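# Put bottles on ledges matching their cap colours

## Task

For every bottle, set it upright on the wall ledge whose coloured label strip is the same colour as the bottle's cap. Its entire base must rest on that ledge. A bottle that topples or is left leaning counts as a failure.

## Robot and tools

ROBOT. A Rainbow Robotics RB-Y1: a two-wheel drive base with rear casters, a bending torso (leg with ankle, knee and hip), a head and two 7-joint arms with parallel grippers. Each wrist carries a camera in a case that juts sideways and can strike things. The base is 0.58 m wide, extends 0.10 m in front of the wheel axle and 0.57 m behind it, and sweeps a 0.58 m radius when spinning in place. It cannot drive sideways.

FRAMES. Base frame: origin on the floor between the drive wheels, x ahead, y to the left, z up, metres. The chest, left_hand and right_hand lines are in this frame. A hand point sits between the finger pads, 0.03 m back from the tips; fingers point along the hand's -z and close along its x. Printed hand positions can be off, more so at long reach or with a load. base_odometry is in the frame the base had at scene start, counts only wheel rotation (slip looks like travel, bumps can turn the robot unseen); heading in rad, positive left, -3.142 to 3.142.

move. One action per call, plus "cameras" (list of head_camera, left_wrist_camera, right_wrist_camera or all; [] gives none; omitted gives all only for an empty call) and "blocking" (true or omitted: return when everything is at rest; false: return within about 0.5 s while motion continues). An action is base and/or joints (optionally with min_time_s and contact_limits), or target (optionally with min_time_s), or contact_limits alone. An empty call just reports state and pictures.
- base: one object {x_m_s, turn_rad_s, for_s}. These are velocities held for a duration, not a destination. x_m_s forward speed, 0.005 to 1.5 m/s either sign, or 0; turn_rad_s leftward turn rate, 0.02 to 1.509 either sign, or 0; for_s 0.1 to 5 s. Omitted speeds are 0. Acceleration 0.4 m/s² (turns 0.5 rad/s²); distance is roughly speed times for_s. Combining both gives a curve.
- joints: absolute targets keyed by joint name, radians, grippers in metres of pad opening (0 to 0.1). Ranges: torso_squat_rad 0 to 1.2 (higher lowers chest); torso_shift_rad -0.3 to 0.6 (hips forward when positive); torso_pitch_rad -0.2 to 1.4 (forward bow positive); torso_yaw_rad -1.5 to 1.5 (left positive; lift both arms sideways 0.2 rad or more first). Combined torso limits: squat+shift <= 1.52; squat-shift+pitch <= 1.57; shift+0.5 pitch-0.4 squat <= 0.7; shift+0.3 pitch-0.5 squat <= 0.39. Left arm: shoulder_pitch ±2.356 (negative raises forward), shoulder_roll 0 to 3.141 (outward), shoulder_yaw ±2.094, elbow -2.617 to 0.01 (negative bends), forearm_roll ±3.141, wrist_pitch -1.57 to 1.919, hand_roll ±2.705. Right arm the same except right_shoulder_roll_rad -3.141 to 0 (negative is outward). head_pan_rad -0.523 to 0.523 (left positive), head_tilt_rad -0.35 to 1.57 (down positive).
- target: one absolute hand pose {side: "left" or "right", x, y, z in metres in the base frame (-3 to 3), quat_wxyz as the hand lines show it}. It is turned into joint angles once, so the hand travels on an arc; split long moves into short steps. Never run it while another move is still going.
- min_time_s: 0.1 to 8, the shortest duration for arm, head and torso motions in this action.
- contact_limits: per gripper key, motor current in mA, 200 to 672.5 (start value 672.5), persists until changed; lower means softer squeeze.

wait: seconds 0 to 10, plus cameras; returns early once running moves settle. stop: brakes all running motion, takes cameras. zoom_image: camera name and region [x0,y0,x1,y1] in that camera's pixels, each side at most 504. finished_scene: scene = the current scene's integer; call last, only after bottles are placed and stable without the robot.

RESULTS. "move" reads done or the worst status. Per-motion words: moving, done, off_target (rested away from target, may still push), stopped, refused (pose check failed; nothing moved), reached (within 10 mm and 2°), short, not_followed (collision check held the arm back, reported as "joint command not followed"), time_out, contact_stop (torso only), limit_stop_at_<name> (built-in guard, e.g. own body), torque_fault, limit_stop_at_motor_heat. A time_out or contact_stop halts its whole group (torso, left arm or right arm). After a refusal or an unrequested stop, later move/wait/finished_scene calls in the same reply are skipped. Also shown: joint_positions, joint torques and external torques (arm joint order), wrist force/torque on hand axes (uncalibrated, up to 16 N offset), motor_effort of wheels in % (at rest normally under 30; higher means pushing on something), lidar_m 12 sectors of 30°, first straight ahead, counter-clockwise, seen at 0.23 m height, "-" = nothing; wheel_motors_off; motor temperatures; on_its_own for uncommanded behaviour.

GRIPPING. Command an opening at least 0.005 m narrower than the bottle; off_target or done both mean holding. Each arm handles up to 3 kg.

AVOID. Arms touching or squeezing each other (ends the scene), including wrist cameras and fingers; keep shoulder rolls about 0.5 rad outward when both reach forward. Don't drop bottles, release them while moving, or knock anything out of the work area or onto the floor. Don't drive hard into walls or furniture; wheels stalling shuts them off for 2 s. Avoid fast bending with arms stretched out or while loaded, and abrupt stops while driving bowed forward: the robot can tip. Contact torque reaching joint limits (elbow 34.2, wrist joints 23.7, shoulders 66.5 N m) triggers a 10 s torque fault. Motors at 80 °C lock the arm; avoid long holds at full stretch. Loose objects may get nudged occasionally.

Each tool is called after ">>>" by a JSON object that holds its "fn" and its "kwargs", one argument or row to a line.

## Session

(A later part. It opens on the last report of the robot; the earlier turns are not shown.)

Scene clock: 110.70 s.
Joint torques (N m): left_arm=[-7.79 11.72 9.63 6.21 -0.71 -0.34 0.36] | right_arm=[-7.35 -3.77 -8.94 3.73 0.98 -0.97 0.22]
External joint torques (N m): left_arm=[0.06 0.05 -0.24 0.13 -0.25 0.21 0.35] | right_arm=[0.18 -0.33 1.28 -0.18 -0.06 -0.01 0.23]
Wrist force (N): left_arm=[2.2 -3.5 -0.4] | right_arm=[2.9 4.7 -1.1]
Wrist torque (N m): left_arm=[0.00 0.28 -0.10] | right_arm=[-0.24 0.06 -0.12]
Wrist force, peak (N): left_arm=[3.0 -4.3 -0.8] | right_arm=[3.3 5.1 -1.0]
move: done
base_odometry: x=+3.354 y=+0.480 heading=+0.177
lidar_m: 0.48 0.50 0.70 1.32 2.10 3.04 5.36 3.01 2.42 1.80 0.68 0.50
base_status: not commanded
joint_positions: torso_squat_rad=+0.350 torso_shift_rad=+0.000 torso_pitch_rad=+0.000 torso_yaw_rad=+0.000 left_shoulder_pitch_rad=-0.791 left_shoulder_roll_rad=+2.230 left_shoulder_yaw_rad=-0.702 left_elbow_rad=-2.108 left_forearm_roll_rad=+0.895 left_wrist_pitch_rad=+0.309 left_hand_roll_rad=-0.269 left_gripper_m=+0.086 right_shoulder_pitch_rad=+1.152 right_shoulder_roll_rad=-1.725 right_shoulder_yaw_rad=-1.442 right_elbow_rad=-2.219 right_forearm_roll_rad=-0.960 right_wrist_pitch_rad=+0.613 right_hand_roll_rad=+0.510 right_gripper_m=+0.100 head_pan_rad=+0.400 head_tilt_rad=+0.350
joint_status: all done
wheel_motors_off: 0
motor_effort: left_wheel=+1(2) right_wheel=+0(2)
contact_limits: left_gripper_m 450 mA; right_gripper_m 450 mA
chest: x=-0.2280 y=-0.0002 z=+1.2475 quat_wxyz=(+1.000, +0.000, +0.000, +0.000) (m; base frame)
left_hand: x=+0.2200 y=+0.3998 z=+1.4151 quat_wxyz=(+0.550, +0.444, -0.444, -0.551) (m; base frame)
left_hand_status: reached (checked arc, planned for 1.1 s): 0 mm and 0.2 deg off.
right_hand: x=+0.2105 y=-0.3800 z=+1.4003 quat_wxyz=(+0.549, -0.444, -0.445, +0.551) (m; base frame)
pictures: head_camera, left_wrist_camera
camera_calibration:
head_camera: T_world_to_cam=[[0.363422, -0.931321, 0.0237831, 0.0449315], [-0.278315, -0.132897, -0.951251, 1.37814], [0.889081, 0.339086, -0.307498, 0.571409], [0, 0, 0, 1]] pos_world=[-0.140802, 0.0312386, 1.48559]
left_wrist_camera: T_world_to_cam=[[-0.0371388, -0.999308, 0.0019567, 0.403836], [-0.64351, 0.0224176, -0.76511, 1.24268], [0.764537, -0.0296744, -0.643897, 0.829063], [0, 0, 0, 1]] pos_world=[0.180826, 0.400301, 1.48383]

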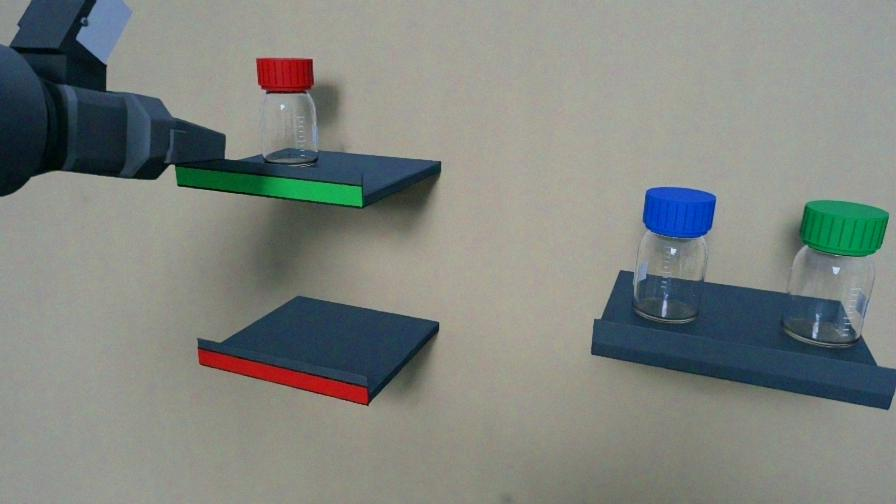

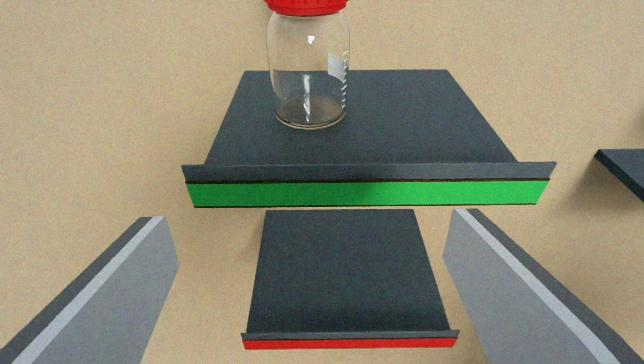

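>>> {"fn": "move", "kwargs": {
  "joints": {"left_gripper_m": 0.1}
}}

>>> {"fn": "move", "kwargs": {
  "target": {"side": "left", "x": 0.275, "y": 0.401, "z": 1.411, "quat_wxyz": [0.5495, 0.4450, -0.4450, -0.5495]},
  "min_time_s": 0.6
}}

>>> {"fn": "move", "kwargs": {
  "target": {"side": "left", "x": 0.32, "y": 0.402, "z": 1.408, "quat_wxyz": [0.5495, 0.4450, -0.4450, -0.5495]},
  "min_time_s": 0.5,
  "cameras": ["left_wrist_camera"]
}}

Scene clock: 112.23 s.
Joint torques (N m): left_arm=[-7.76 11.6 9.24 6.17 -0.64 -0.4 0.5] | right_arm=[-7.48 -3.98 -9.1 3.76 0.92 -0.74 0.06]
External joint torques (N m): left_arm=[0.09 -0.06 -0.63 0.08 -0.18 0.16 0.48] | right_arm=[0.05 -0.54 1.11 -0.15 -0.12 0.22 0.07]
Wrist force (N): left_arm=[2.1 -3.8 0.3] | right_arm=[3.0 3.9 -0.7]
Wrist torque (N m): left_arm=[0.04 0.25 -0.09] | right_arm=[-0.17 0.07 -0.15]
Wrist force, peak (N): left_arm=[2.5 -4.0 0.2] | right_arm=[3.8 4.9 -1.3]
move: done
base_odometry: x=+3.354 y=+0.480 heading=+0.177
lidar_m: 0.48 0.51 0.71 1.33 2.11 3.05 5.36 2.99 2.42 1.79 0.68 0.50
base_status: not commanded
joint_positions: torso_squat_rad=+0.350 torso_shift_rad=+0.000 torso_pitch_rad=+0.000 torso_yaw_rad=+0.000 left_shoulder_pitch_rad=-0.791 left_shoulder_roll_rad=+2.230 left_shoulder_yaw_rad=-0.702 left_elbow_rad=-2.108 left_forearm_roll_rad=+0.895 left_wrist_pitch_rad=+0.309 left_hand_roll_rad=-0.269 left_gripper_m=+0.100 right_shoulder_pitch_rad=+1.152 right_shoulder_roll_rad=-1.725 right_shoulder_yaw_rad=-1.442 right_elbow_rad=-2.219 right_forearm_roll_rad=-0.960 right_wrist_pitch_rad=+0.613 right_hand_roll_rad=+0.510 right_gripper_m=+0.100 head_pan_rad=+0.400 head_tilt_rad=+0.350
joint_status: all done
wheel_motors_off: 0
motor_effort: left_wheel=+1(2) right_wheel=+0(1)
contact_limits: left_gripper_m 450 mA; right_gripper_m 450 mA
chest: x=-0.2280 y=-0.0002 z=+1.2475 quat_wxyz=(+1.000, +0.000, +0.000, +0.000) (m; base frame)
left_hand: x=+0.2200 y=+0.3998 z=+1.4151 quat_wxyz=(+0.550, +0.444, -0.444, -0.551) (m; base frame)
right_hand: x=+0.2105 y=-0.3800 z=+1.4003 quat_wxyz=(+0.549, -0.444, -0.445, +0.551) (m; base frame)
pictures: none

Scene clock: 113.30 s.
Joint torques (N m): left_arm=[-11.75 15 12.06 4.69 -0.66 -1.23 0.61] | right_arm=[-7.44 -3.77 -8.94 3.69 1.02 -0.87 0]
External joint torques (N m): left_arm=[-0.26 1.47 0.58 0.67 0.02 -0.16 0.6] | right_arm=[0.1 -0.32 1.28 -0.22 -0.01 0.09 0.01]
Wrist force (N): left_arm=[2.2 -3.7 -0.1] | right_arm=[3.2 4.4 -0.3]
Wrist torque (N m): left_arm=[0.05 0.26 0.04] | right_arm=[-0.25 0.09 -0.12]
Wrist force, peak (N): left_arm=[2.9 -4.6 -0.3] | right_arm=[3.7 4.3 -1.2]
move: done
base_odometry: x=+3.354 y=+0.480 heading=+0.177
lidar_m: 0.48 0.50 0.69 1.32 2.10 3.05 5.36 3.00 2.42 1.80 0.68 0.50
base_status: not commanded
joint_positions: torso_squat_rad=+0.350 torso_shift_rad=+0.000 torso_pitch_rad=+0.000 torso_yaw_rad=+0.000 left_shoulder_pitch_rad=-0.762 left_shoulder_roll_rad=+1.910 left_shoulder_yaw_rad=-0.547 left_elbow_rad=-1.929 left_forearm_roll_rad=+0.974 left_wrist_pitch_rad=+0.493 left_hand_roll_rad=-0.549 left_gripper_m=+0.100 right_shoulder_pitch_rad=+1.152 right_shoulder_roll_rad=-1.725 right_shoulder_yaw_rad=-1.442 right_elbow_rad=-2.219 right_forearm_roll_rad=-0.960 right_wrist_pitch_rad=+0.613 right_hand_roll_rad=+0.510 right_gripper_m=+0.100 head_pan_rad=+0.400 head_tilt_rad=+0.350
joint_status: all done
wheel_motors_off: 0
motor_effort: left_wheel=+1(1) right_wheel=+0(2)
contact_limits: left_gripper_m 450 mA; right_gripper_m 450 mA
chest: x=-0.2280 y=-0.0002 z=+1.2475 quat_wxyz=(+1.000, +0.000, +0.000, +0.000) (m; base frame)
left_hand: x=+0.2746 y=+0.4003 z=+1.4105 quat_wxyz=(+0.547, +0.448, -0.448, -0.547) (m; base frame)
left_hand_status: reached (checked arc, planned for 0.7 s): 1 mm and 0.6 deg off.
right_hand: x=+0.2105 y=-0.3800 z=+1.4002 quat_wxyz=(+0.549, -0.444, -0.445, +0.551) (m; base frame)
pictures: none

Scene clock: 114.37 s.
Joint torques (N m): left_arm=[-15.5 14.79 12.7 2.27 -0.83 -1.69 0.66] | right_arm=[-7.87 -3.58 -9.03 3.81 0.94 -0.91 0.07]
External joint torques (N m): left_arm=[-0.85 1.18 0.75 0.49 -0.13 -0.21 0.64] | right_arm=[-0.34 -0.14 1.19 -0.1 -0.1 0.05 0.08]
Wrist force (N): left_arm=[2.2 -4.2 -0.3] | right_arm=[3.0 4.0 -1.0]
Wrist torque (N m): left_arm=[0.07 0.27 0.03] | right_arm=[-0.18 0.03 -0.14]
Wrist force, peak (N): left_arm=[3.1 -4.6 -0.4] | right_arm=[2.3 5.4 -0.8]
move: done
base_odometry: x=+3.354 y=+0.480 heading=+0.177
lidar_m: 0.48 0.51 0.69 1.32 2.11 3.05 5.36 2.99 2.41 1.80 0.68 0.50
base_status: not commanded
joint_positions: torso_squat_rad=+0.350 torso_shift_rad=+0.000 torso_pitch_rad=+0.000 torso_yaw_rad=+0.000 left_shoulder_pitch_rad=-0.882 left_shoulder_roll_rad=+1.643 left_shoulder_yaw_rad=-0.528 left_elbow_rad=-1.736 left_forearm_roll_rad=+1.025 left_wrist_pitch_rad=+0.637 left_hand_roll_rad=-0.816 left_gripper_m=+0.100 right_shoulder_pitch_rad=+1.152 right_shoulder_roll_rad=-1.725 right_shoulder_yaw_rad=-1.442 right_elbow_rad=-2.219 right_forearm_roll_rad=-0.960 right_wrist_pitch_rad=+0.613 right_hand_roll_rad=+0.510 right_gripper_m=+0.100 head_pan_rad=+0.400 head_tilt_rad=+0.350
joint_status: all done
wheel_motors_off: 0
motor_effort: left_wheel=+1(2) right_wheel=-1(2)
contact_limits: left_gripper_m 450 mA; right_gripper_m 450 mA
chest: x=-0.2280 y=-0.0002 z=+1.2475 quat_wxyz=(+1.000, +0.000, +0.000, +0.000) (m; base frame)
left_hand: x=+0.3199 y=+0.4017 z=+1.4080 quat_wxyz=(+0.549, +0.446, -0.445, -0.549) (m; base frame)
left_hand_status: reached (checked arc, planned for 0.6 s): 0 mm and 0.1 deg off.
right_hand: x=+0.2105 y=-0.3800 z=+1.4002 quat_wxyz=(+0.549, -0.444, -0.445, +0.551) (m; base frame)
pictures: left_wrist_camera
camera_calibration:
left_wrist_camera: T_world_to_cam=[[-0.0359369, -0.999351, 0.00241826, 0.408538], [-0.638882, 0.0211135, -0.769015, 1.30595], [0.768465, -0.029181, -0.639226, 0.740146], [0, 0, 0, 1]] pos_world=[0.280254, 0.402298, 1.47643]

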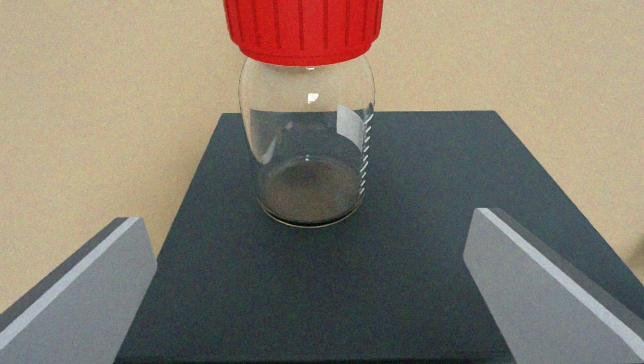

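>>> {"fn": "move", "kwargs": {
  "target": {"side": "left", "x": 0.362, "y": 0.402, "z": 1.408, "quat_wxyz": [0.5495, 0.4450, -0.4450, -0.5495]},
  "min_time_s": 0.5
}}

>>> {"fn": "move", "kwargs": {
  "target": {"side": "left", "x": 0.402, "y": 0.402, "z": 1.407, "quat_wxyz": [0.5495, 0.4450, -0.4450, -0.5495]},
  "min_time_s": 0.5,
  "cameras": ["left_wrist_camera"]
}}

>>> {"fn": "move", "kwargs": {
  "joints": {"left_gripper_m": 0.042}
}}

>>> {"fn": "move", "kwargs": {
  "target": {"side": "left", "x": 0.400, "y": 0.402, "z": 1.447, "quat_wxyz": [0.5495, 0.4450, -0.4450, -0.5495]},
  "min_time_s": 0.6,
  "cameras": ["left_wrist_camera", "head_camera"]
}}

Scene clock: 116.70 s.
Joint torques (N m): left_arm=[-17.69 14.42 10.23 0.86 -0.68 -1.68 0.6] | right_arm=[-7.5 -3.9 -9.11 3.77 0.93 -0.85 0.13]
External joint torques (N m): left_arm=[-0.24 1.31 -1.36 0.88 -0.1 0.01 0.59] | right_arm=[0.04 -0.45 1.11 -0.14 -0.11 0.11 0.14]
Wrist force (N): left_arm=[2.6 -3.9 -0.2] | right_arm=[3.4 4.0 -0.9]
Wrist torque (N m): left_arm=[0.07 0.30 0.04] | right_arm=[-0.18 0.13 -0.13]
Wrist force, peak (N): left_arm=[3.4 -4.0 0.1] | right_arm=[3.3 5.1 -0.3]
move: done
base_odometry: x=+3.354 y=+0.480 heading=+0.177
lidar_m: 0.48 0.50 0.69 1.32 2.10 3.06 5.36 3.00 2.42 1.80 0.68 0.50
base_status: not commanded
joint_positions: torso_squat_rad=+0.350 torso_shift_rad=+0.000 torso_pitch_rad=+0.000 torso_yaw_rad=+0.000 left_shoulder_pitch_rad=-1.009 left_shoulder_roll_rad=+1.449 left_shoulder_yaw_rad=-0.551 left_elbow_rad=-1.530 left_forearm_roll_rad=+1.031 left_wrist_pitch_rad=+0.693 left_hand_roll_rad=-0.996 left_gripper_m=+0.100 right_shoulder_pitch_rad=+1.152 right_shoulder_roll_rad=-1.725 right_shoulder_yaw_rad=-1.442 right_elbow_rad=-2.219 right_forearm_roll_rad=-0.960 right_wrist_pitch_rad=+0.613 right_hand_roll_rad=+0.510 right_gripper_m=+0.100 head_pan_rad=+0.400 head_tilt_rad=+0.350
joint_status: all done
wheel_motors_off: 0
motor_effort: left_wheel=+1(1) right_wheel=-1(1)
contact_limits: left_gripper_m 450 mA; right_gripper_m 450 mA
chest: x=-0.2280 y=-0.0002 z=+1.2475 quat_wxyz=(+1.000, +0.000, +0.000, +0.000) (m; base frame)
left_hand: x=+0.3619 y=+0.4019 z=+1.4084 quat_wxyz=(+0.549, +0.445, -0.445, -0.549) (m; base frame)
left_hand_status: reached (checked arc, planned for 0.5 s): 0 mm and 0.1 deg off.
right_hand: x=+0.2105 y=-0.3800 z=+1.4003 quat_wxyz=(+0.549, -0.444, -0.445, +0.551) (m; base frame)
pictures: none

Scene clock: 118.03 s.
Joint torques (N m): left_arm=[-20.63 13.81 9.03 -0.93 -0.48 -1.93 0.51] | right_arm=[-7.43 -3.98 -8.88 3.71 0.8 -0.94 0.06]
External joint torques (N m): left_arm=[-0.66 1.29 -1.62 0.66 -0.08 -0.07 0.5] | right_arm=[0.1 -0.53 1.33 -0.19 -0.23 0.02 0.07]
Wrist force (N): left_arm=[2.3 -3.6 0.1] | right_arm=[3.6 4.2 -1.0]
Wrist torque (N m): left_arm=[0.02 0.27 0.03] | right_arm=[-0.27 0.14 -0.11]
Wrist force, peak (N): left_arm=[3.3 -4.2 -0.4] | right_arm=[3.5 4.9 -1.2]
move: done
base_odometry: x=+3.354 y=+0.480 heading=+0.177
lidar_m: 0.48 0.50 0.69 1.32 2.11 3.05 5.36 3.00 2.42 1.80 0.68 0.49
base_status: not commanded
joint_positions: torso_squat_rad=+0.350 torso_shift_rad=+0.000 torso_pitch_rad=+0.000 torso_yaw_rad=+0.000 left_shoulder_pitch_rad=-1.126 left_shoulder_roll_rad=+1.286 left_shoulder_yaw_rad=-0.577 left_elbow_rad=-1.299 left_forearm_roll_rad=+1.045 left_wrist_pitch_rad=+0.695 left_hand_roll_rad=-1.164 left_gripper_m=+0.100 right_shoulder_pitch_rad=+1.152 right_shoulder_roll_rad=-1.725 right_shoulder_yaw_rad=-1.442 right_elbow_rad=-2.219 right_forearm_roll_rad=-0.960 right_wrist_pitch_rad=+0.613 right_hand_roll_rad=+0.510 right_gripper_m=+0.100 head_pan_rad=+0.400 head_tilt_rad=+0.350
joint_status: all done
wheel_motors_off: 0
motor_effort: left_wheel=+1(2) right_wheel=+0(2)
contact_limits: left_gripper_m 450 mA; right_gripper_m 450 mA
chest: x=-0.2280 y=-0.0002 z=+1.2475 quat_wxyz=(+1.000, +0.000, +0.000, +0.000) (m; base frame)
left_hand: x=+0.4019 y=+0.4018 z=+1.4074 quat_wxyz=(+0.549, +0.445, -0.445, -0.549) (m; base frame)
left_hand_status: reached (checked arc, planned for 0.6 s): 0 mm and 0.1 deg off.
right_hand: x=+0.2105 y=-0.3800 z=+1.4003 quat_wxyz=(+0.549, -0.444, -0.445, +0.551) (m; base frame)
pictures: left_wrist_camera
camera_calibration:
left_wrist_camera: T_world_to_cam=[[-0.0360918, -0.999345, 0.00257042, 0.411418], [-0.639479, 0.0211184, -0.768518, 1.35749], [0.767961, -0.0293809, -0.639823, 0.677885], [0, 0, 0, 1]] pos_world=[0.36235, 0.402397, 1.47593]

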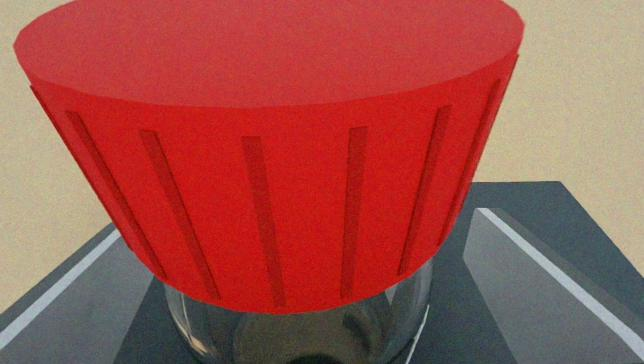

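Scene clock: 119.20 s.
Joint torques (N m): left_arm=[-20.8 13.57 9.12 -1.16 -0.43 -1.92 0.79] | right_arm=[-7.5 -3.95 -9.28 3.52 0.91 -0.92 0.17]
External joint torques (N m): left_arm=[-0.83 1.05 -1.53 0.43 -0.03 -0.07 0.78] | right_arm=[0.03 -0.51 0.94 -0.39 -0.13 0.04 0.18]
Wrist force (N): left_arm=[1.9 -3.8 0.2] | right_arm=[2.3 4.3 -1.1]
Wrist torque (N m): left_arm=[0.01 0.26 0.02] | right_arm=[-0.23 -0.02 -0.12]
Wrist force, peak (N): left_arm=[3.1 -4.2 -0.4] | right_arm=[3.5 4.8 -1.2]
move: off_target
base_odometry: x=+3.354 y=+0.480 heading=+0.177
lidar_m: 0.47 0.50 0.70 1.32 2.10 3.05 5.36 3.00 2.43 1.79 0.68 0.49
base_status: not commanded
joint_positions: torso_squat_rad=+0.350 torso_shift_rad=+0.000 torso_pitch_rad=+0.000 torso_yaw_rad=+0.000 left_shoulder_pitch_rad=-1.126 left_shoulder_roll_rad=+1.286 left_shoulder_yaw_rad=-0.577 left_elbow_rad=-1.299 left_forearm_roll_rad=+1.045 left_wrist_pitch_rad=+0.695 left_hand_roll_rad=-1.164 left_gripper_m=+0.055 right_shoulder_pitch_rad=+1.152 right_shoulder_roll_rad=-1.725 right_shoulder_yaw_rad=-1.442 right_elbow_rad=-2.219 right_forearm_roll_rad=-0.960 right_wrist_pitch_rad=+0.613 right_hand_roll_rad=+0.510 right_gripper_m=+0.100 head_pan_rad=+0.400 head_tilt_rad=+0.350
joint_status: left_gripper_m off_target (ended at +0.055, target +0.042)
wheel_motors_off: 0
motor_effort: left_wheel=+1(1) right_wheel=-1(2)
contact_limits: left_gripper_m 450 mA; right_gripper_m 450 mA
chest: x=-0.2280 y=-0.0002 z=+1.2475 quat_wxyz=(+1.000, +0.000, +0.000, +0.000) (m; base frame)
left_hand: x=+0.4019 y=+0.4019 z=+1.4074 quat_wxyz=(+0.549, +0.445, -0.445, -0.549) (m; base frame)
right_hand: x=+0.2105 y=-0.3800 z=+1.4003 quat_wxyz=(+0.549, -0.444, -0.445, +0.551) (m; base frame)
pictures: none

Scene clock: 120.27 s.
Joint torques (N m): left_arm=[-21.62 11.99 11.32 -1.37 -0.53 -2.34 0.09] | right_arm=[-7.44 -3.62 -9.25 3.79 0.91 -0.83 0.02]
External joint torques (N m): left_arm=[-1.44 0.65 1.48 0.49 -0.18 -0.42 0.08] | right_arm=[0.1 -0.17 0.97 -0.12 -0.12 0.13 0.03]
Wrist force (N): left_arm=[2.5 -5.3 -0.5] | right_arm=[2.7 3.9 -0.9]
Wrist torque (N m): left_arm=[0.02 0.30 0.03] | right_arm=[-0.21 0.05 -0.16]
Wrist force, peak (N): left_arm=[2.6 -6.0 -0.7] | right_arm=[3.3 4.7 -1.3]
move: done
base_odometry: x=+3.354 y=+0.480 heading=+0.177
lidar_m: 0.47 0.50 0.69 1.33 2.10 3.05 5.36 3.00 2.43 1.80 0.68 0.50
base_status: not commanded
joint_positions: torso_squat_rad=+0.350 torso_shift_rad=+0.000 torso_pitch_rad=+0.000 torso_yaw_rad=+0.000 left_shoulder_pitch_rad=-1.243 left_shoulder_roll_rad=+1.271 left_shoulder_yaw_rad=-0.574 left_elbow_rad=-1.218 left_forearm_roll_rad=+1.105 left_wrist_pitch_rad=+0.777 left_hand_roll_rad=-1.253 left_gripper_m=+0.055 right_shoulder_pitch_rad=+1.152 right_shoulder_roll_rad=-1.725 right_shoulder_yaw_rad=-1.442 right_elbow_rad=-2.219 right_forearm_roll_rad=-0.960 right_wrist_pitch_rad=+0.613 right_hand_roll_rad=+0.510 right_gripper_m=+0.100 head_pan_rad=+0.400 head_tilt_rad=+0.350
joint_status: all done
wheel_motors_off: 0
motor_effort: left_wheel=+1(2) right_wheel=+0(2)
contact_limits: left_gripper_m 450 mA; right_gripper_m 450 mA
chest: x=-0.2280 y=-0.0002 z=+1.2475 quat_wxyz=(+1.000, +0.000, +0.000, +0.000) (m; base frame)
left_hand: x=+0.3998 y=+0.4019 z=+1.4469 quat_wxyz=(+0.549, +0.446, -0.445, -0.549) (m; base frame)
left_hand_status: reached (checked arc, planned for 0.6 s): 0 mm and 0.1 deg off.
right_hand: x=+0.2105 y=-0.3800 z=+1.4003 quat_wxyz=(+0.549, -0.444, -0.445, +0.551) (m; base frame)
pictures: head_camera, left_wrist_camera
camera_calibration:
head_camera: T_world_to_cam=[[0.363339, -0.931353, 0.0238126, 0.0447841], [-0.278327, -0.132902, -0.951247, 1.37812], [0.889111, 0.338997, -0.307509, 0.571465], [0, 0, 0, 1]] pos_world=[-0.140801, 0.0311389, 1.48559]
left_wrist_camera: T_world_to_cam=[[-0.0355637, -0.999365, 0.00227421, 0.411508], [-0.639601, 0.0210124, -0.76842, 1.38645], [0.767884, -0.0287825, -0.639942, 0.704739], [0, 0, 0, 1]] pos_world=[0.360249, 0.402398, 1.51543]

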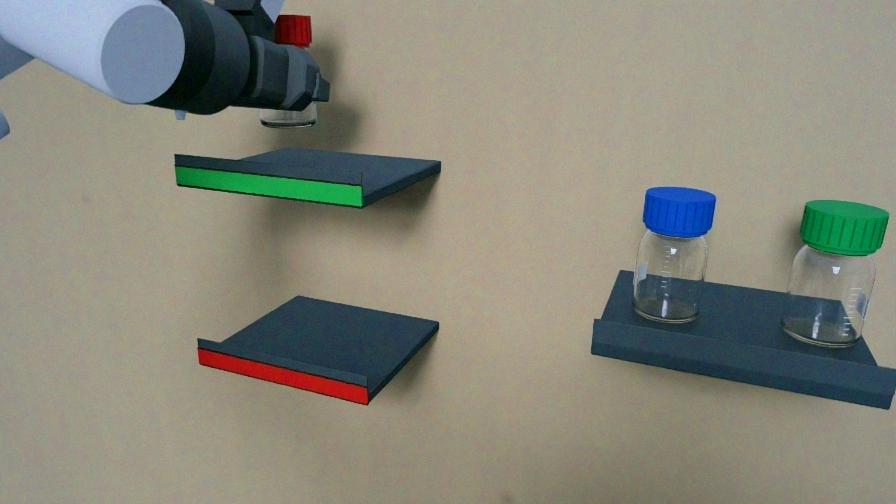

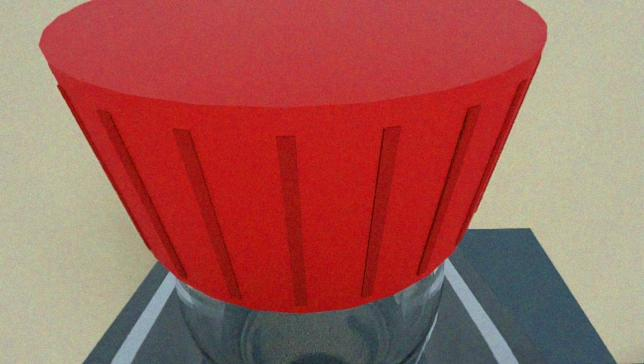

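>>> {"fn": "move", "kwargs": {
  "target": {"side": "left", "x": 0.315, "y": 0.40, "z": 1.447, "quat_wxyz": [0.5495, 0.4450, -0.4450, -0.5495]},
  "min_time_s": 0.6
}}

>>> {"fn": "move", "kwargs": {
  "target": {"side": "left", "x": 0.22, "y": 0.39, "z": 1.44, "quat_wxyz": [0.5495, 0.4450, -0.4450, -0.5495]},
  "min_time_s": 0.7
}}

>>> {"fn": "move", "kwargs": {
  "target": {"side": "left", "x": 0.205, "y": 0.385, "z": 1.35, "quat_wxyz": [0.5495, 0.4450, -0.4450, -0.5495]},
  "min_time_s": 0.7
}}

>>> {"fn": "move", "kwargs": {
  "target": {"side": "left", "x": 0.21, "y": 0.384, "z": 1.255, "quat_wxyz": [0.5495, 0.4450, -0.4450, -0.5495]},
  "min_time_s": 0.7,
  "cameras": ["left_wrist_camera", "head_camera"]
}}

Scene clock: 122.33 s.
Joint torques (N m): left_arm=[-16.17 13.39 12.94 0.98 -0.77 -2.11 -0.01] | right_arm=[-7.58 -3.38 -8.58 3.6 0.93 -0.94 0.25]
External joint torques (N m): left_arm=[-1.46 0.9 1.5 -0.71 -0.09 -0.47 -0.02] | right_arm=[-0.05 0.07 1.64 -0.31 -0.1 0.03 0.26]
Wrist force (N): left_arm=[2.6 -5.2 -0.4] | right_arm=[2.8 5.0 -1.4]
Wrist torque (N m): left_arm=[0.01 0.29 -0.09] | right_arm=[-0.24 0.02 -0.14]
Wrist force, peak (N): left_arm=[1.7 -6.7 -0.3] | right_arm=[3.6 4.8 -0.9]
move: done
base_odometry: x=+3.354 y=+0.480 heading=+0.177
lidar_m: 0.48 0.50 0.69 1.32 2.11 3.05 5.36 2.99 2.42 1.80 0.68 0.50
base_status: not commanded
joint_positions: torso_squat_rad=+0.350 torso_shift_rad=+0.000 torso_pitch_rad=+0.000 torso_yaw_rad=+0.000 left_shoulder_pitch_rad=-1.000 left_shoulder_roll_rad=+1.629 left_shoulder_yaw_rad=-0.513 left_elbow_rad=-1.679 left_forearm_roll_rad=+1.146 left_wrist_pitch_rad=+0.742 left_hand_roll_rad=-0.943 left_gripper_m=+0.055 right_shoulder_pitch_rad=+1.152 right_shoulder_roll_rad=-1.725 right_shoulder_yaw_rad=-1.442 right_elbow_rad=-2.219 right_forearm_roll_rad=-0.960 right_wrist_pitch_rad=+0.613 right_hand_roll_rad=+0.510 right_gripper_m=+0.100 head_pan_rad=+0.400 head_tilt_rad=+0.350
joint_status: all done
wheel_motors_off: 0
motor_effort: left_wheel=+1(2) right_wheel=+0(2)
contact_limits: left_gripper_m 450 mA; right_gripper_m 450 mA
chest: x=-0.2280 y=-0.0002 z=+1.2475 quat_wxyz=(+1.000, +0.000, +0.000, +0.000) (m; base frame)
left_hand: x=+0.3150 y=+0.4001 z=+1.4468 quat_wxyz=(+0.550, +0.445, -0.445, -0.550) (m; base frame)
left_hand_status: reached (checked arc, planned for 0.8 s): 0 mm and 0.1 deg off.
right_hand: x=+0.2105 y=-0.3800 z=+1.4003 quat_wxyz=(+0.549, -0.444, -0.445, +0.551) (m; base frame)
pictures: none

Scene clock: 123.93 s.
Joint torques (N m): left_arm=[-9.02 12.07 9.33 6.65 -0.8 -1.05 -0.12] | right_arm=[-7.62 -4.13 -8.99 3.81 0.94 -0.79 0.11]
External joint torques (N m): left_arm=[-1.08 1.13 -0.61 0.56 -0.25 0.03 -0.13] | right_arm=[-0.09 -0.68 1.23 -0.1 -0.1 0.17 0.12]
Wrist force (N): left_arm=[2.3 -5.4 -0.6] | right_arm=[3.3 4.3 -0.1]
Wrist torque (N m): left_arm=[0.04 0.27 -0.10] | right_arm=[-0.25 0.08 -0.10]
Wrist force, peak (N): left_arm=[2.8 -6.8 -0.3] | right_arm=[2.7 5.1 -0.8]
move: done
base_odometry: x=+3.354 y=+0.480 heading=+0.177
lidar_m: 0.48 0.50 0.69 1.32 2.11 3.05 5.36 2.99 2.42 1.79 0.68 0.50
base_status: not commanded
joint_positions: torso_squat_rad=+0.350 torso_shift_rad=+0.000 torso_pitch_rad=+0.000 torso_yaw_rad=+0.000 left_shoulder_pitch_rad=-0.871 left_shoulder_roll_rad=+2.188 left_shoulder_yaw_rad=-0.647 left_elbow_rad=-2.074 left_forearm_roll_rad=+1.193 left_wrist_pitch_rad=+0.416 left_hand_roll_rad=-0.556 left_gripper_m=+0.055 right_shoulder_pitch_rad=+1.152 right_shoulder_roll_rad=-1.725 right_shoulder_yaw_rad=-1.442 right_elbow_rad=-2.219 right_forearm_roll_rad=-0.960 right_wrist_pitch_rad=+0.613 right_hand_roll_rad=+0.510 right_gripper_m=+0.100 head_pan_rad=+0.400 head_tilt_rad=+0.350
joint_status: all done
wheel_motors_off: 0
motor_effort: left_wheel=+1(2) right_wheel=-1(2)
contact_limits: left_gripper_m 450 mA; right_gripper_m 450 mA
chest: x=-0.2280 y=-0.0002 z=+1.2475 quat_wxyz=(+1.000, +0.000, +0.000, +0.000) (m; base frame)
left_hand: x=+0.2195 y=+0.3893 z=+1.4396 quat_wxyz=(+0.551, +0.440, -0.443, -0.554) (m; base frame)
left_hand_status: reached (checked arc, planned for 0.9 s): 1 mm and 0.8 deg off.
right_hand: x=+0.2105 y=-0.3800 z=+1.4003 quat_wxyz=(+0.549, -0.444, -0.445, +0.551) (m; base frame)
pictures: none

Scene clock: 125.10 s.
Joint torques (N m): left_arm=[-8.41 8.51 10.09 4.61 -0.67 0.13 0.04] | right_arm=[-6.92 -4.29 -9.23 3.7 0.83 -0.84 0.18]
External joint torques (N m): left_arm=[-1.03 0.55 0.09 0.19 0.07 0.04 0.03] | right_arm=[0.61 -0.84 0.99 -0.21 -0.2 0.12 0.19]
Wrist force (N): left_arm=[2.0 -5.2 -0.6] | right_arm=[2.7 3.9 -1.4]
Wrist torque (N m): left_arm=[0.03 0.23 -0.10] | right_arm=[-0.15 0.05 -0.14]
Wrist force, peak (N): left_arm=[4.2 -6.0 -0.8] | right_arm=[3.5 4.7 -1.6]
move: done
base_odometry: x=+3.354 y=+0.480 heading=+0.177
lidar_m: 0.48 0.49 0.69 1.32 2.10 3.05 5.36 3.00 2.42 1.80 0.68 0.50
base_status: not commanded
joint_positions: torso_squat_rad=+0.350 torso_shift_rad=+0.000 torso_pitch_rad=+0.000 torso_yaw_rad=+0.000 left_shoulder_pitch_rad=-1.161 left_shoulder_roll_rad=+2.166 left_shoulder_yaw_rad=-1.173 left_elbow_rad=-2.294 left_forearm_roll_rad=+0.432 left_wrist_pitch_rad=+0.435 left_hand_roll_rad=+0.055 left_gripper_m=+0.055 right_shoulder_pitch_rad=+1.152 right_shoulder_roll_rad=-1.725 right_shoulder_yaw_rad=-1.442 right_elbow_rad=-2.219 right_forearm_roll_rad=-0.960 right_wrist_pitch_rad=+0.613 right_hand_roll_rad=+0.510 right_gripper_m=+0.100 head_pan_rad=+0.400 head_tilt_rad=+0.350
joint_status: all done
wheel_motors_off: 0
motor_effort: left_wheel=+2(2) right_wheel=-1(2)
contact_limits: left_gripper_m 450 mA; right_gripper_m 450 mA
chest: x=-0.2280 y=-0.0002 z=+1.2475 quat_wxyz=(+1.000, +0.000, +0.000, +0.000) (m; base frame)
left_hand: x=+0.2051 y=+0.3845 z=+1.3505 quat_wxyz=(+0.552, +0.441, -0.442, -0.553) (m; base frame)
left_hand_status: reached (checked arc, planned for 0.8 s): 1 mm and 0.8 deg off.
right_hand: x=+0.2105 y=-0.3800 z=+1.4003 quat_wxyz=(+0.549, -0.444, -0.445, +0.551) (m; base frame)
pictures: none

Scene clock: 126.17 s.
Joint torques (N m): left_arm=[-9.57 10.11 10.32 1.52 -0.95 1.22 -0.13] | right_arm=[-7.21 -4.18 -9.06 3.29 1.07 -0.77 -0.1]
External joint torques (N m): left_arm=[-0.85 1.51 0.51 -0.39 -0.05 0.2 -0.15] | right_arm=[0.32 -0.73 1.16 -0.62 0.03 0.2 -0.09]
Wrist force (N): left_arm=[2.3 -5.6 -0.6] | right_arm=[3.3 3.8 -0.6]
Wrist torque (N m): left_arm=[0.06 0.28 -0.10] | right_arm=[-0.16 0.10 -0.13]
Wrist force, peak (N): left_arm=[3.6 -6.2 -0.5] | right_arm=[3.5 4.6 0.5]
move: done
base_odometry: x=+3.354 y=+0.480 heading=+0.177
lidar_m: 0.48 0.50 0.70 1.32 2.11 3.05 5.36 3.00 2.42 1.80 0.68 0.49
base_status: not commanded
joint_positions: torso_squat_rad=+0.350 torso_shift_rad=+0.000 torso_pitch_rad=+0.000 torso_yaw_rad=+0.000 left_shoulder_pitch_rad=-1.159 left_shoulder_roll_rad=+2.014 left_shoulder_yaw_rad=-1.511 left_elbow_rad=-2.323 left_forearm_roll_rad=-0.262 left_wrist_pitch_rad=+0.602 left_hand_roll_rad=+0.554 left_gripper_m=+0.055 right_shoulder_pitch_rad=+1.152 right_shoulder_roll_rad=-1.725 right_shoulder_yaw_rad=-1.442 right_elbow_rad=-2.219 right_forearm_roll_rad=-0.960 right_wrist_pitch_rad=+0.613 right_hand_roll_rad=+0.510 right_gripper_m=+0.100 head_pan_rad=+0.400 head_tilt_rad=+0.350
joint_status: all done
wheel_motors_off: 0
motor_effort: left_wheel=+2(2) right_wheel=-1(2)
contact_limits: left_gripper_m 450 mA; right_gripper_m 450 mA
chest: x=-0.2280 y=-0.0002 z=+1.2475 quat_wxyz=(+1.000, +0.000, +0.000, +0.000) (m; base frame)
left_hand: x=+0.2099 y=+0.3834 z=+1.2551 quat_wxyz=(+0.551, +0.443, -0.442, -0.551) (m; base frame)
left_hand_status: reached (checked arc, planned for 0.7 s): 1 mm and 0.5 deg off.
right_hand: x=+0.2105 y=-0.3800 z=+1.4003 quat_wxyz=(+0.549, -0.444, -0.445, +0.551) (m; base frame)
pictures: head_camera, left_wrist_camera
camera_calibration:
head_camera: T_world_to_cam=[[0.363449, -0.931308, 0.0238717, 0.0448034], [-0.278282, -0.132984, -0.951249, 1.37814], [0.889081, 0.339087, -0.307499, 0.57141], [0, 0, 0, 1]] pos_world=[-0.140802, 0.0312387, 1.48559]
left_wrist_camera: T_world_to_cam=[[-0.0348924, -0.99939, 0.00166537, 0.387427], [-0.646736, 0.0213095, -0.762416, 1.11173], [0.761915, -0.0276796, -0.647085, 0.737106], [0, 0, 0, 1]] pos_world=[0.170904, 0.383903, 1.32393]

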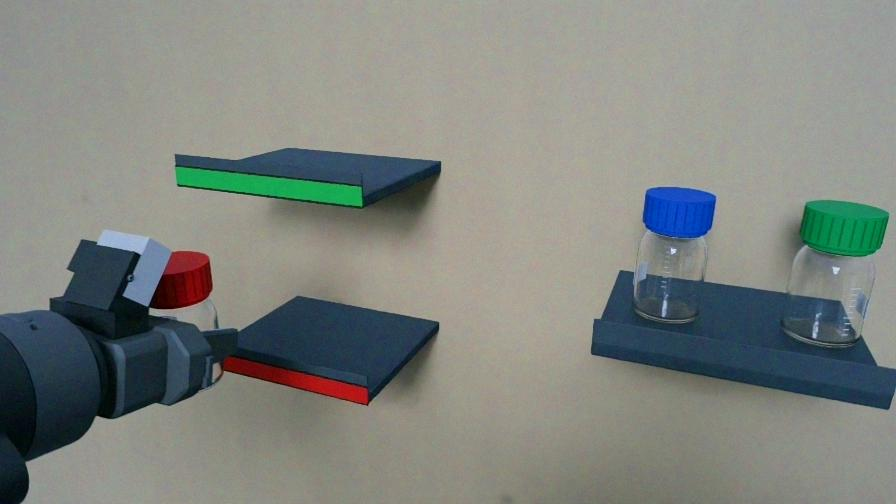

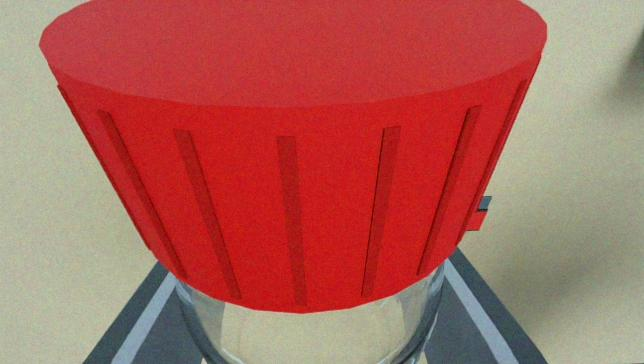

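>>> {"fn": "move", "kwargs": {
  "target": {"side": "left", "x": 0.26, "y": 0.38, "z": 1.243, "quat_wxyz": [0.5495, 0.4450, -0.4450, -0.5495]},
  "min_time_s": 0.5
}}

>>> {"fn": "move", "kwargs": {
  "target": {"side": "left", "x": 0.305, "y": 0.378, "z": 1.239, "quat_wxyz": [0.5495, 0.4450, -0.4450, -0.5495]},
  "min_time_s": 0.5,
  "cameras": ["left_wrist_camera", "head_camera"]
}}

Scene clock: 128.03 s.
Joint torques (N m): left_arm=[-13.41 11.01 12.07 2.58 -1.07 1.07 0.18] | right_arm=[-7.87 -4.17 -9.04 3.58 0.93 -0.91 0.02]
External joint torques (N m): left_arm=[-1.65 1.51 1.37 0.7 -0.14 0.12 0.17] | right_arm=[-0.34 -0.73 1.18 -0.33 -0.11 0.06 0.02]
Wrist force (N): left_arm=[2.2 -5.4 -0.3] | right_arm=[2.6 4.8 -0.1]
Wrist torque (N m): left_arm=[0.02 0.27 0.04] | right_arm=[-0.23 -0.04 -0.14]
Wrist force, peak (N): left_arm=[2.1 -6.5 -1.0] | right_arm=[3.6 4.6 -0.6]
move: done
base_odometry: x=+3.354 y=+0.480 heading=+0.177
lidar_m: 0.47 0.50 0.69 1.32 2.10 3.05 5.36 2.99 2.42 1.79 0.68 0.50
base_status: not commanded
joint_positions: torso_squat_rad=+0.350 torso_shift_rad=+0.000 torso_pitch_rad=+0.000 torso_yaw_rad=+0.000 left_shoulder_pitch_rad=-1.170 left_shoulder_roll_rad=+1.827 left_shoulder_yaw_rad=-1.495 left_elbow_rad=-2.146 left_forearm_roll_rad=-0.225 left_wrist_pitch_rad=+0.607 left_hand_roll_rad=+0.512 left_gripper_m=+0.055 right_shoulder_pitch_rad=+1.152 right_shoulder_roll_rad=-1.725 right_shoulder_yaw_rad=-1.442 right_elbow_rad=-2.219 right_forearm_roll_rad=-0.960 right_wrist_pitch_rad=+0.613 right_hand_roll_rad=+0.510 right_gripper_m=+0.100 head_pan_rad=+0.400 head_tilt_rad=+0.350
joint_status: all done
wheel_motors_off: 0
motor_effort: left_wheel=+1(2) right_wheel=-1(2)
contact_limits: left_gripper_m 450 mA; right_gripper_m 450 mA
chest: x=-0.2280 y=-0.0002 z=+1.2475 quat_wxyz=(+1.000, +0.000, +0.000, +0.000) (m; base frame)
left_hand: x=+0.2593 y=+0.3798 z=+1.2429 quat_wxyz=(+0.550, +0.445, -0.445, -0.550) (m; base frame)
left_hand_status: reached (checked arc, planned for 0.5 s): 1 mm and 0.0 deg off.
right_hand: x=+0.2105 y=-0.3800 z=+1.4002 quat_wxyz=(+0.549, -0.444, -0.445, +0.551) (m; base frame)
pictures: none

Scene clock: 129.03 s.
Joint torques (N m): left_arm=[-16.3 11.67 13.24 2.85 -1.18 1.04 0.26] | right_arm=[-7.51 -3.69 -9.4 3.6 0.94 -0.89 0.17]
External joint torques (N m): left_arm=[-1.93 1.69 1.89 0.8 -0.28 0.19 0.24] | right_arm=[0.03 -0.25 0.82 -0.31 -0.09 0.07 0.18]
Wrist force (N): left_arm=[2.2 -5.6 -0.5] | right_arm=[3.2 3.3 -1.3]
Wrist torque (N m): left_arm=[0.05 0.24 0.03] | right_arm=[-0.16 0.13 -0.17]
Wrist force, peak (N): left_arm=[3.5 -5.5 -1.0] | right_arm=[3.5 4.6 -0.3]
move: done
base_odometry: x=+3.354 y=+0.480 heading=+0.177
lidar_m: 0.48 0.50 0.70 1.32 2.10 3.06 5.36 3.00 2.42 1.80 0.69 0.50
base_status: not commanded
joint_positions: torso_squat_rad=+0.350 torso_shift_rad=+0.000 torso_pitch_rad=+0.000 torso_yaw_rad=+0.000 left_shoulder_pitch_rad=-1.199 left_shoulder_roll_rad=+1.679 left_shoulder_yaw_rad=-1.480 left_elbow_rad=-1.963 left_forearm_roll_rad=-0.160 left_wrist_pitch_rad=+0.564 left_hand_roll_rad=+0.451 left_gripper_m=+0.055 right_shoulder_pitch_rad=+1.152 right_shoulder_roll_rad=-1.725 right_shoulder_yaw_rad=-1.442 right_elbow_rad=-2.219 right_forearm_roll_rad=-0.960 right_wrist_pitch_rad=+0.613 right_hand_roll_rad=+0.510 right_gripper_m=+0.100 head_pan_rad=+0.400 head_tilt_rad=+0.350
joint_status: all done
wheel_motors_off: 0
motor_effort: left_wheel=+1(2) right_wheel=+0(2)
contact_limits: left_gripper_m 450 mA; right_gripper_m 450 mA
chest: x=-0.2280 y=-0.0002 z=+1.2475 quat_wxyz=(+1.000, +0.000, +0.000, +0.000) (m; base frame)
left_hand: x=+0.3044 y=+0.3778 z=+1.2389 quat_wxyz=(+0.550, +0.445, -0.445, -0.549) (m; base frame)
left_hand_status: reached (checked arc, planned for 0.5 s): 1 mm and 0.0 deg off.
right_hand: x=+0.2105 y=-0.3800 z=+1.4002 quat_wxyz=(+0.549, -0.444, -0.445, +0.551) (m; base frame)
pictures: head_camera, left_wrist_camera
camera_calibration:
head_camera: T_world_to_cam=[[0.363366, -0.93134, 0.0239012, 0.0447491], [-0.278294, -0.132989, -0.951245, 1.37813], [0.889111, 0.338998, -0.30751, 0.571432], [0, 0, 0, 1]] pos_world=[-0.140801, 0.0312391, 1.48559]
left_wrist_camera: T_world_to_cam=[[-0.0362417, -0.999339, 0.00273927, 0.384163], [-0.640293, 0.0211159, -0.767841, 1.16548], [0.767275, -0.0295818, -0.640635, 0.645569], [0, 0, 0, 1]] pos_world=[0.264845, 0.378396, 1.30743]

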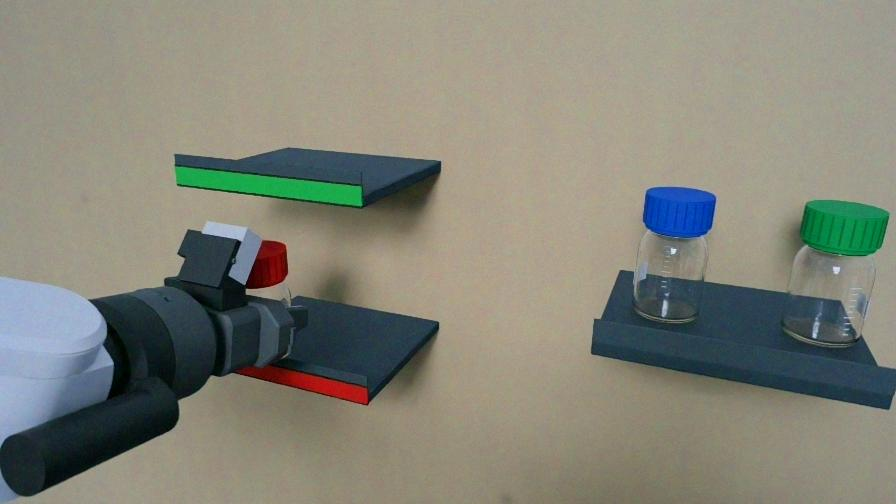

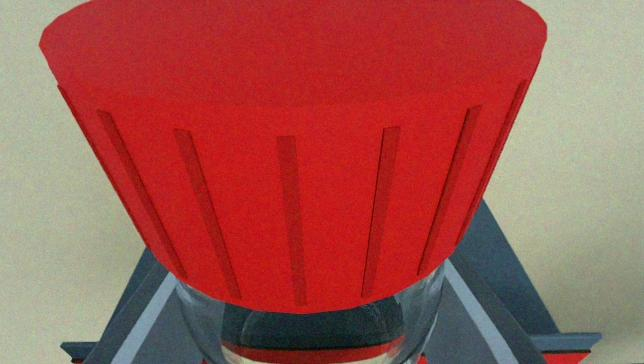

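>>> {"fn": "move", "kwargs": {
  "target": {"side": "left", "x": 0.34, "y": 0.372, "z": 1.2385, "quat_wxyz": [0.5495, 0.4450, -0.4450, -0.5495]},
  "min_time_s": 0.5
}}

>>> {"fn": "move", "kwargs": {
  "target": {"side": "left", "x": 0.37, "y": 0.371, "z": 1.238, "quat_wxyz": [0.5495, 0.4450, -0.4450, -0.5495]},
  "min_time_s": 0.5
}}

>>> {"fn": "move", "kwargs": {
  "target": {"side": "left", "x": 0.37, "y": 0.371, "z": 1.219, "quat_wxyz": [0.5495, 0.4450, -0.4450, -0.5495]},
  "min_time_s": 0.5,
  "cameras": ["left_wrist_camera", "head_camera"]
}}

>>> {"fn": "move", "kwargs": {
  "target": {"side": "left", "x": 0.37, "y": 0.371, "z": 1.2125, "quat_wxyz": [0.5495, 0.4450, -0.4450, -0.5495]},
  "min_time_s": 0.4
}}

Scene clock: 130.80 s.
Joint torques (N m): left_arm=[-18.43 11.92 13.08 3.36 -0.95 0.74 0.11] | right_arm=[-7.72 -4.24 -8.76 3.53 0.93 -0.78 0.25]
External joint torques (N m): left_arm=[-2.02 1.79 1.42 1.17 -0.09 0.01 0.1] | right_arm=[-0.19 -0.8 1.46 -0.37 -0.1 0.18 0.26]
Wrist force (N): left_arm=[2.4 -5.4 -0.3] | right_arm=[3.2 4.2 -0.7]
Wrist torque (N m): left_arm=[0.03 0.28 0.04] | right_arm=[-0.21 0.08 -0.09]
Wrist force, peak (N): left_arm=[2.9 -5.9 -1.0] | right_arm=[4.1 4.5 -0.8]
move: done
base_odometry: x=+3.354 y=+0.480 heading=+0.177
lidar_m: 0.48 0.50 0.70 1.32 2.11 3.05 5.36 2.99 2.42 1.80 0.68 0.50
base_status: not commanded
joint_positions: torso_squat_rad=+0.350 torso_shift_rad=+0.000 torso_pitch_rad=+0.000 torso_yaw_rad=+0.000 left_shoulder_pitch_rad=-1.234 left_shoulder_roll_rad=+1.563 left_shoulder_yaw_rad=-1.476 left_elbow_rad=-1.815 left_forearm_roll_rad=-0.097 left_wrist_pitch_rad=+0.529 left_hand_roll_rad=+0.390 left_gripper_m=+0.055 right_shoulder_pitch_rad=+1.152 right_shoulder_roll_rad=-1.725 right_shoulder_yaw_rad=-1.442 right_elbow_rad=-2.219 right_forearm_roll_rad=-0.960 right_wrist_pitch_rad=+0.613 right_hand_roll_rad=+0.510 right_gripper_m=+0.100 head_pan_rad=+0.400 head_tilt_rad=+0.350
joint_status: all done
wheel_motors_off: 0
motor_effort: left_wheel=+1(1) right_wheel=+0(1)
contact_limits: left_gripper_m 450 mA; right_gripper_m 450 mA
chest: x=-0.2280 y=-0.0002 z=+1.2475 quat_wxyz=(+1.000, +0.000, +0.000, +0.000) (m; base frame)
left_hand: x=+0.3396 y=+0.3718 z=+1.2384 quat_wxyz=(+0.549, +0.445, -0.445, -0.549) (m; base frame)
left_hand_status: reached (checked arc, planned for 0.5 s): 0 mm and 0.0 deg off.
right_hand: x=+0.2105 y=-0.3800 z=+1.4003 quat_wxyz=(+0.549, -0.444, -0.445, +0.551) (m; base frame)
pictures: none

Scene clock: 131.83 s.
Joint torques (N m): left_arm=[-20.05 11.44 12.22 3.48 -1.03 0.9 0.09] | right_arm=[-7.31 -3.77 -8.77 3.57 1.07 -0.95 0.26]
External joint torques (N m): left_arm=[-1.95 1.12 0.5 1.14 -0.25 0.24 0.08] | right_arm=[0.23 -0.32 1.45 -0.33 0.04 0.01 0.27]
Wrist force (N): left_arm=[2.3 -5.3 -0.3] | right_arm=[3.3 3.3 -1.3]
Wrist torque (N m): left_arm=[0.02 0.26 0.02] | right_arm=[-0.06 0.08 -0.11]
Wrist force, peak (N): left_arm=[3.2 -5.9 -0.2] | right_arm=[3.3 5.0 -0.3]
move: done
base_odometry: x=+3.354 y=+0.480 heading=+0.177
lidar_m: 0.48 0.50 0.70 1.32 2.11 3.05 5.36 2.99 2.42 1.79 0.68 0.49
base_status: not commanded
joint_positions: torso_squat_rad=+0.350 torso_shift_rad=+0.000 torso_pitch_rad=+0.000 torso_yaw_rad=+0.000 left_shoulder_pitch_rad=-1.260 left_shoulder_roll_rad=+1.466 left_shoulder_yaw_rad=-1.477 left_elbow_rad=-1.667 left_forearm_roll_rad=-0.058 left_wrist_pitch_rad=+0.476 left_hand_roll_rad=+0.352 left_gripper_m=+0.055 right_shoulder_pitch_rad=+1.152 right_shoulder_roll_rad=-1.725 right_shoulder_yaw_rad=-1.442 right_elbow_rad=-2.219 right_forearm_roll_rad=-0.960 right_wrist_pitch_rad=+0.613 right_hand_roll_rad=+0.510 right_gripper_m=+0.100 head_pan_rad=+0.400 head_tilt_rad=+0.350
joint_status: all done
wheel_motors_off: 0
motor_effort: left_wheel=+1(1) right_wheel=-1(1)
contact_limits: left_gripper_m 450 mA; right_gripper_m 450 mA
chest: x=-0.2280 y=-0.0002 z=+1.2475 quat_wxyz=(+1.000, +0.000, +0.000, +0.000) (m; base frame)
left_hand: x=+0.3697 y=+0.3709 z=+1.2380 quat_wxyz=(+0.549, +0.445, -0.445, -0.549) (m; base frame)
left_hand_status: reached (checked arc, planned for 0.5 s): 0 mm and 0.0 deg off.
right_hand: x=+0.2105 y=-0.3800 z=+1.4003 quat_wxyz=(+0.549, -0.444, -0.445, +0.551) (m; base frame)
pictures: none

Scene clock: 132.67 s.
Joint torques (N m): left_arm=[-19.53 11.39 14.11 3.27 -1.08 1.04 0.45] | right_arm=[-7.64 -4.2 -9.49 3.72 0.91 -1.01 0.28]
External joint torques (N m): left_arm=[-1.36 0.52 2.47 1.18 -0.29 0.28 0.44] | right_arm=[-0.11 -0.76 0.73 -0.18 -0.12 -0.05 0.29]
Wrist force (N): left_arm=[2.1 -5.3 -0.3] | right_arm=[2.3 3.7 -0.2]
Wrist torque (N m): left_arm=[0.03 0.24 -0.10] | right_arm=[-0.12 -0.04 -0.16]
Wrist force, peak (N): left_arm=[2.2 -6.1 -0.2] | right_arm=[3.4 4.7 -0.6]
move: done
base_odometry: x=+3.354 y=+0.480 heading=+0.177
lidar_m: 0.48 0.50 0.69 1.33 2.10 3.05 5.36 3.00 2.43 1.80 0.67 0.50
base_status: not commanded
joint_positions: torso_squat_rad=+0.350 torso_shift_rad=+0.000 torso_pitch_rad=+0.000 torso_yaw_rad=+0.000 left_shoulder_pitch_rad=-1.209 left_shoulder_roll_rad=+1.443 left_shoulder_yaw_rad=-1.463 left_elbow_rad=-1.657 left_forearm_roll_rad=-0.127 left_wrist_pitch_rad=+0.489 left_hand_roll_rad=+0.401 left_gripper_m=+0.055 right_shoulder_pitch_rad=+1.152 right_shoulder_roll_rad=-1.725 right_shoulder_yaw_rad=-1.442 right_elbow_rad=-2.219 right_forearm_roll_rad=-0.960 right_wrist_pitch_rad=+0.613 right_hand_roll_rad=+0.510 right_gripper_m=+0.100 head_pan_rad=+0.400 head_tilt_rad=+0.350
joint_status: all done
wheel_motors_off: 0
motor_effort: left_wheel=+2(2) right_wheel=-1(1)
contact_limits: left_gripper_m 450 mA; right_gripper_m 450 mA
chest: x=-0.2280 y=-0.0002 z=+1.2475 quat_wxyz=(+1.000, +0.000, +0.000, +0.000) (m; base frame)
left_hand: x=+0.3691 y=+0.3708 z=+1.2191 quat_wxyz=(+0.551, +0.444, -0.443, -0.551) (m; base frame)
left_hand_status: reached (checked arc, planned for 0.5 s): 1 mm and 0.3 deg off.
right_hand: x=+0.2105 y=-0.3800 z=+1.4003 quat_wxyz=(+0.549, -0.444, -0.445, +0.551) (m; base frame)
pictures: head_camera, left_wrist_camera
camera_calibration:
head_camera: T_world_to_cam=[[0.363366, -0.93134, 0.0239012, 0.0447491], [-0.278294, -0.132989, -0.951245, 1.37813], [0.889111, 0.338998, -0.30751, 0.571432], [0, 0, 0, 1]] pos_world=[-0.140801, 0.0312391, 1.48559]
left_wrist_camera: T_world_to_cam=[[-0.0353171, -0.999373, 0.00231671, 0.379735], [-0.644672, 0.0210107, -0.764171, 1.18901], [0.763643, -0.0284818, -0.64501, 0.589298], [0, 0, 0, 1]] pos_world=[0.329918, 0.371299, 1.28783]

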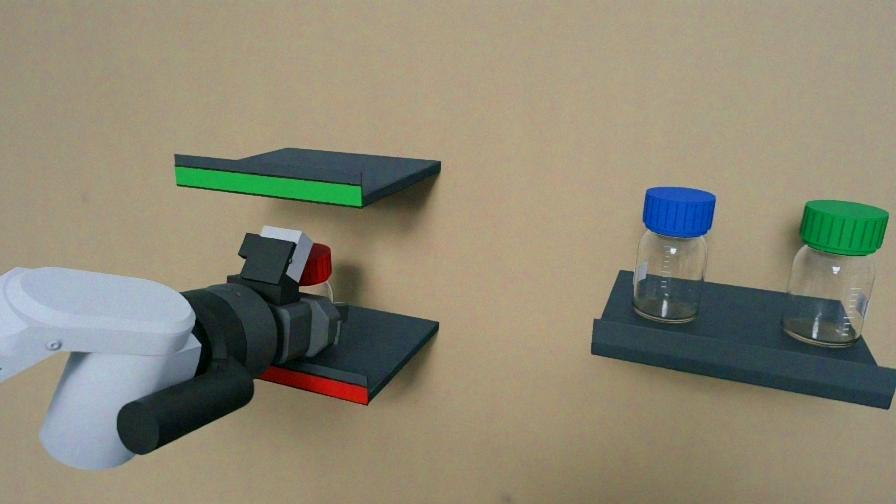

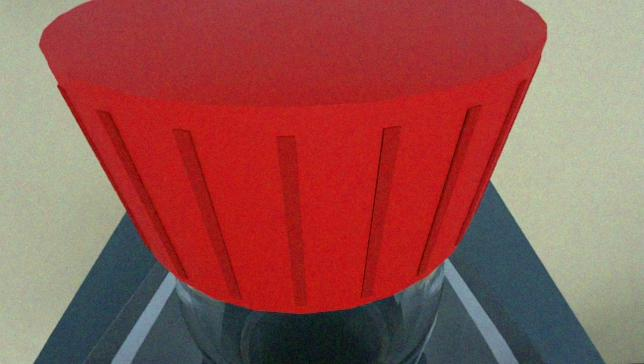

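Scene clock: 133.40 s.
Joint torques (N m): left_arm=[-19.42 11.17 13.46 3 -0.92 0.92 0.5] | right_arm=[-7.36 -3.67 -9.45 3.5 0.96 -0.95 0.17]
External joint torques (N m): left_arm=[-1.19 0.04 1.84 1.03 -0.13 0.12 0.49] | right_arm=[0.17 -0.22 0.77 -0.4 -0.07 0.02 0.18]
Wrist force (N): left_arm=[2.3 -5.1 -0.5] | right_arm=[3.4 4.0 -0.4]
Wrist torque (N m): left_arm=[0.01 0.27 -0.10] | right_arm=[-0.19 0.07 -0.15]
Wrist force, peak (N): left_arm=[2.2 -5.9 -0.3] | right_arm=[3.7 4.7 -1.2]
move: done
base_odometry: x=+3.354 y=+0.480 heading=+0.177
lidar_m: 0.47 0.50 0.70 1.33 2.10 3.05 5.36 3.00 2.42 1.80 0.67 0.49
base_status: not commanded
joint_positions: torso_squat_rad=+0.350 torso_shift_rad=+0.000 torso_pitch_rad=+0.000 torso_yaw_rad=+0.000 left_shoulder_pitch_rad=-1.184 left_shoulder_roll_rad=+1.431 left_shoulder_yaw_rad=-1.452 left_elbow_rad=-1.647 left_forearm_roll_rad=-0.166 left_wrist_pitch_rad=+0.492 left_hand_roll_rad=+0.427 left_gripper_m=+0.055 right_shoulder_pitch_rad=+1.152 right_shoulder_roll_rad=-1.725 right_shoulder_yaw_rad=-1.442 right_elbow_rad=-2.219 right_forearm_roll_rad=-0.960 right_wrist_pitch_rad=+0.613 right_hand_roll_rad=+0.510 right_gripper_m=+0.100 head_pan_rad=+0.400 head_tilt_rad=+0.350
joint_status: all done
wheel_motors_off: 0
motor_effort: left_wheel=+1(2) right_wheel=+0(2)
contact_limits: left_gripper_m 450 mA; right_gripper_m 450 mA
chest: x=-0.2280 y=-0.0002 z=+1.2475 quat_wxyz=(+1.000, +0.000, +0.000, +0.000) (m; base frame)
left_hand: x=+0.3697 y=+0.3711 z=+1.2125 quat_wxyz=(+0.550, +0.445, -0.444, -0.550) (m; base frame)
left_hand_status: reached (checked arc, planned for 0.4 s): 0 mm and 0.1 deg off.
right_hand: x=+0.2105 y=-0.3800 z=+1.4003 quat_wxyz=(+0.549, -0.444, -0.445, +0.551) (m; base frame)
pictures: none

>>> {"fn": "move", "kwargs": {
  "target": {"side": "left", "x": 0.37, "y": 0.371, "z": 1.207, "quat_wxyz": [0.5495, 0.4450, -0.4450, -0.5495]},
  "min_time_s": 0.4
}}

Scene clock: 134.37 s.
Joint torques (N m): left_arm=[-8.74 6.48 5.11 1.18 0.3 -0.8 0.4] | right_arm=[-7.29 -4.17 -8.84 3.49 1.05 -0.83 0.06]
External joint torques (N m): left_arm=[9.55 -4.81 -6.51 -0.72 1.09 -1.64 0.39] | right_arm=[0.24 -0.72 1.38 -0.41 0.01 0.13 0.07]
Wrist force (N): left_arm=[1.3 12.0 4.7] | right_arm=[3.4 4.5 -0.3]
Wrist torque (N m): left_arm=[-0.24 0.21 -0.02] | right_arm=[-0.23 0.16 -0.10]
Wrist force, peak (N): left_arm=[1.8 14.7 1.3] | right_arm=[3.7 5.1 -1.5]
move: done
base_odometry: x=+3.354 y=+0.480 heading=+0.177
lidar_m: 0.48 0.51 0.70 1.32 2.10 3.05 5.36 3.00 2.43 1.80 0.68 0.50
base_status: not commanded
joint_positions: torso_squat_rad=+0.350 torso_shift_rad=+0.000 torso_pitch_rad=+0.000 torso_yaw_rad=+0.000 left_shoulder_pitch_rad=-1.169 left_shoulder_roll_rad=+1.423 left_shoulder_yaw_rad=-1.442 left_elbow_rad=-1.641 left_forearm_roll_rad=-0.192 left_wrist_pitch_rad=+0.496 left_hand_roll_rad=+0.445 left_gripper_m=+0.055 right_shoulder_pitch_rad=+1.152 right_shoulder_roll_rad=-1.725 right_shoulder_yaw_rad=-1.442 right_elbow_rad=-2.219 right_forearm_roll_rad=-0.960 right_wrist_pitch_rad=+0.613 right_hand_roll_rad=+0.510 right_gripper_m=+0.100 head_pan_rad=+0.400 head_tilt_rad=+0.350
joint_status: all done
wheel_motors_off: 0
motor_effort: left_wheel=+1(1) right_wheel=+0(1)
contact_limits: left_gripper_m 450 mA; right_gripper_m 450 mA
chest: x=-0.2282 y=-0.0003 z=+1.2475 quat_wxyz=(+1.000, +0.000, +0.000, +0.000) (m; base frame)
left_hand: x=+0.3703 y=+0.3711 z=+1.2101 quat_wxyz=(+0.549, +0.447, -0.446, -0.548) (m; base frame)
left_hand_status: reached (checked arc, planned for 0.4 s): 3 mm and 0.3 deg off.
right_hand: x=+0.2103 y=-0.3801 z=+1.4004 quat_wxyz=(+0.549, -0.444, -0.445, +0.550) (m; base frame)
pictures: none


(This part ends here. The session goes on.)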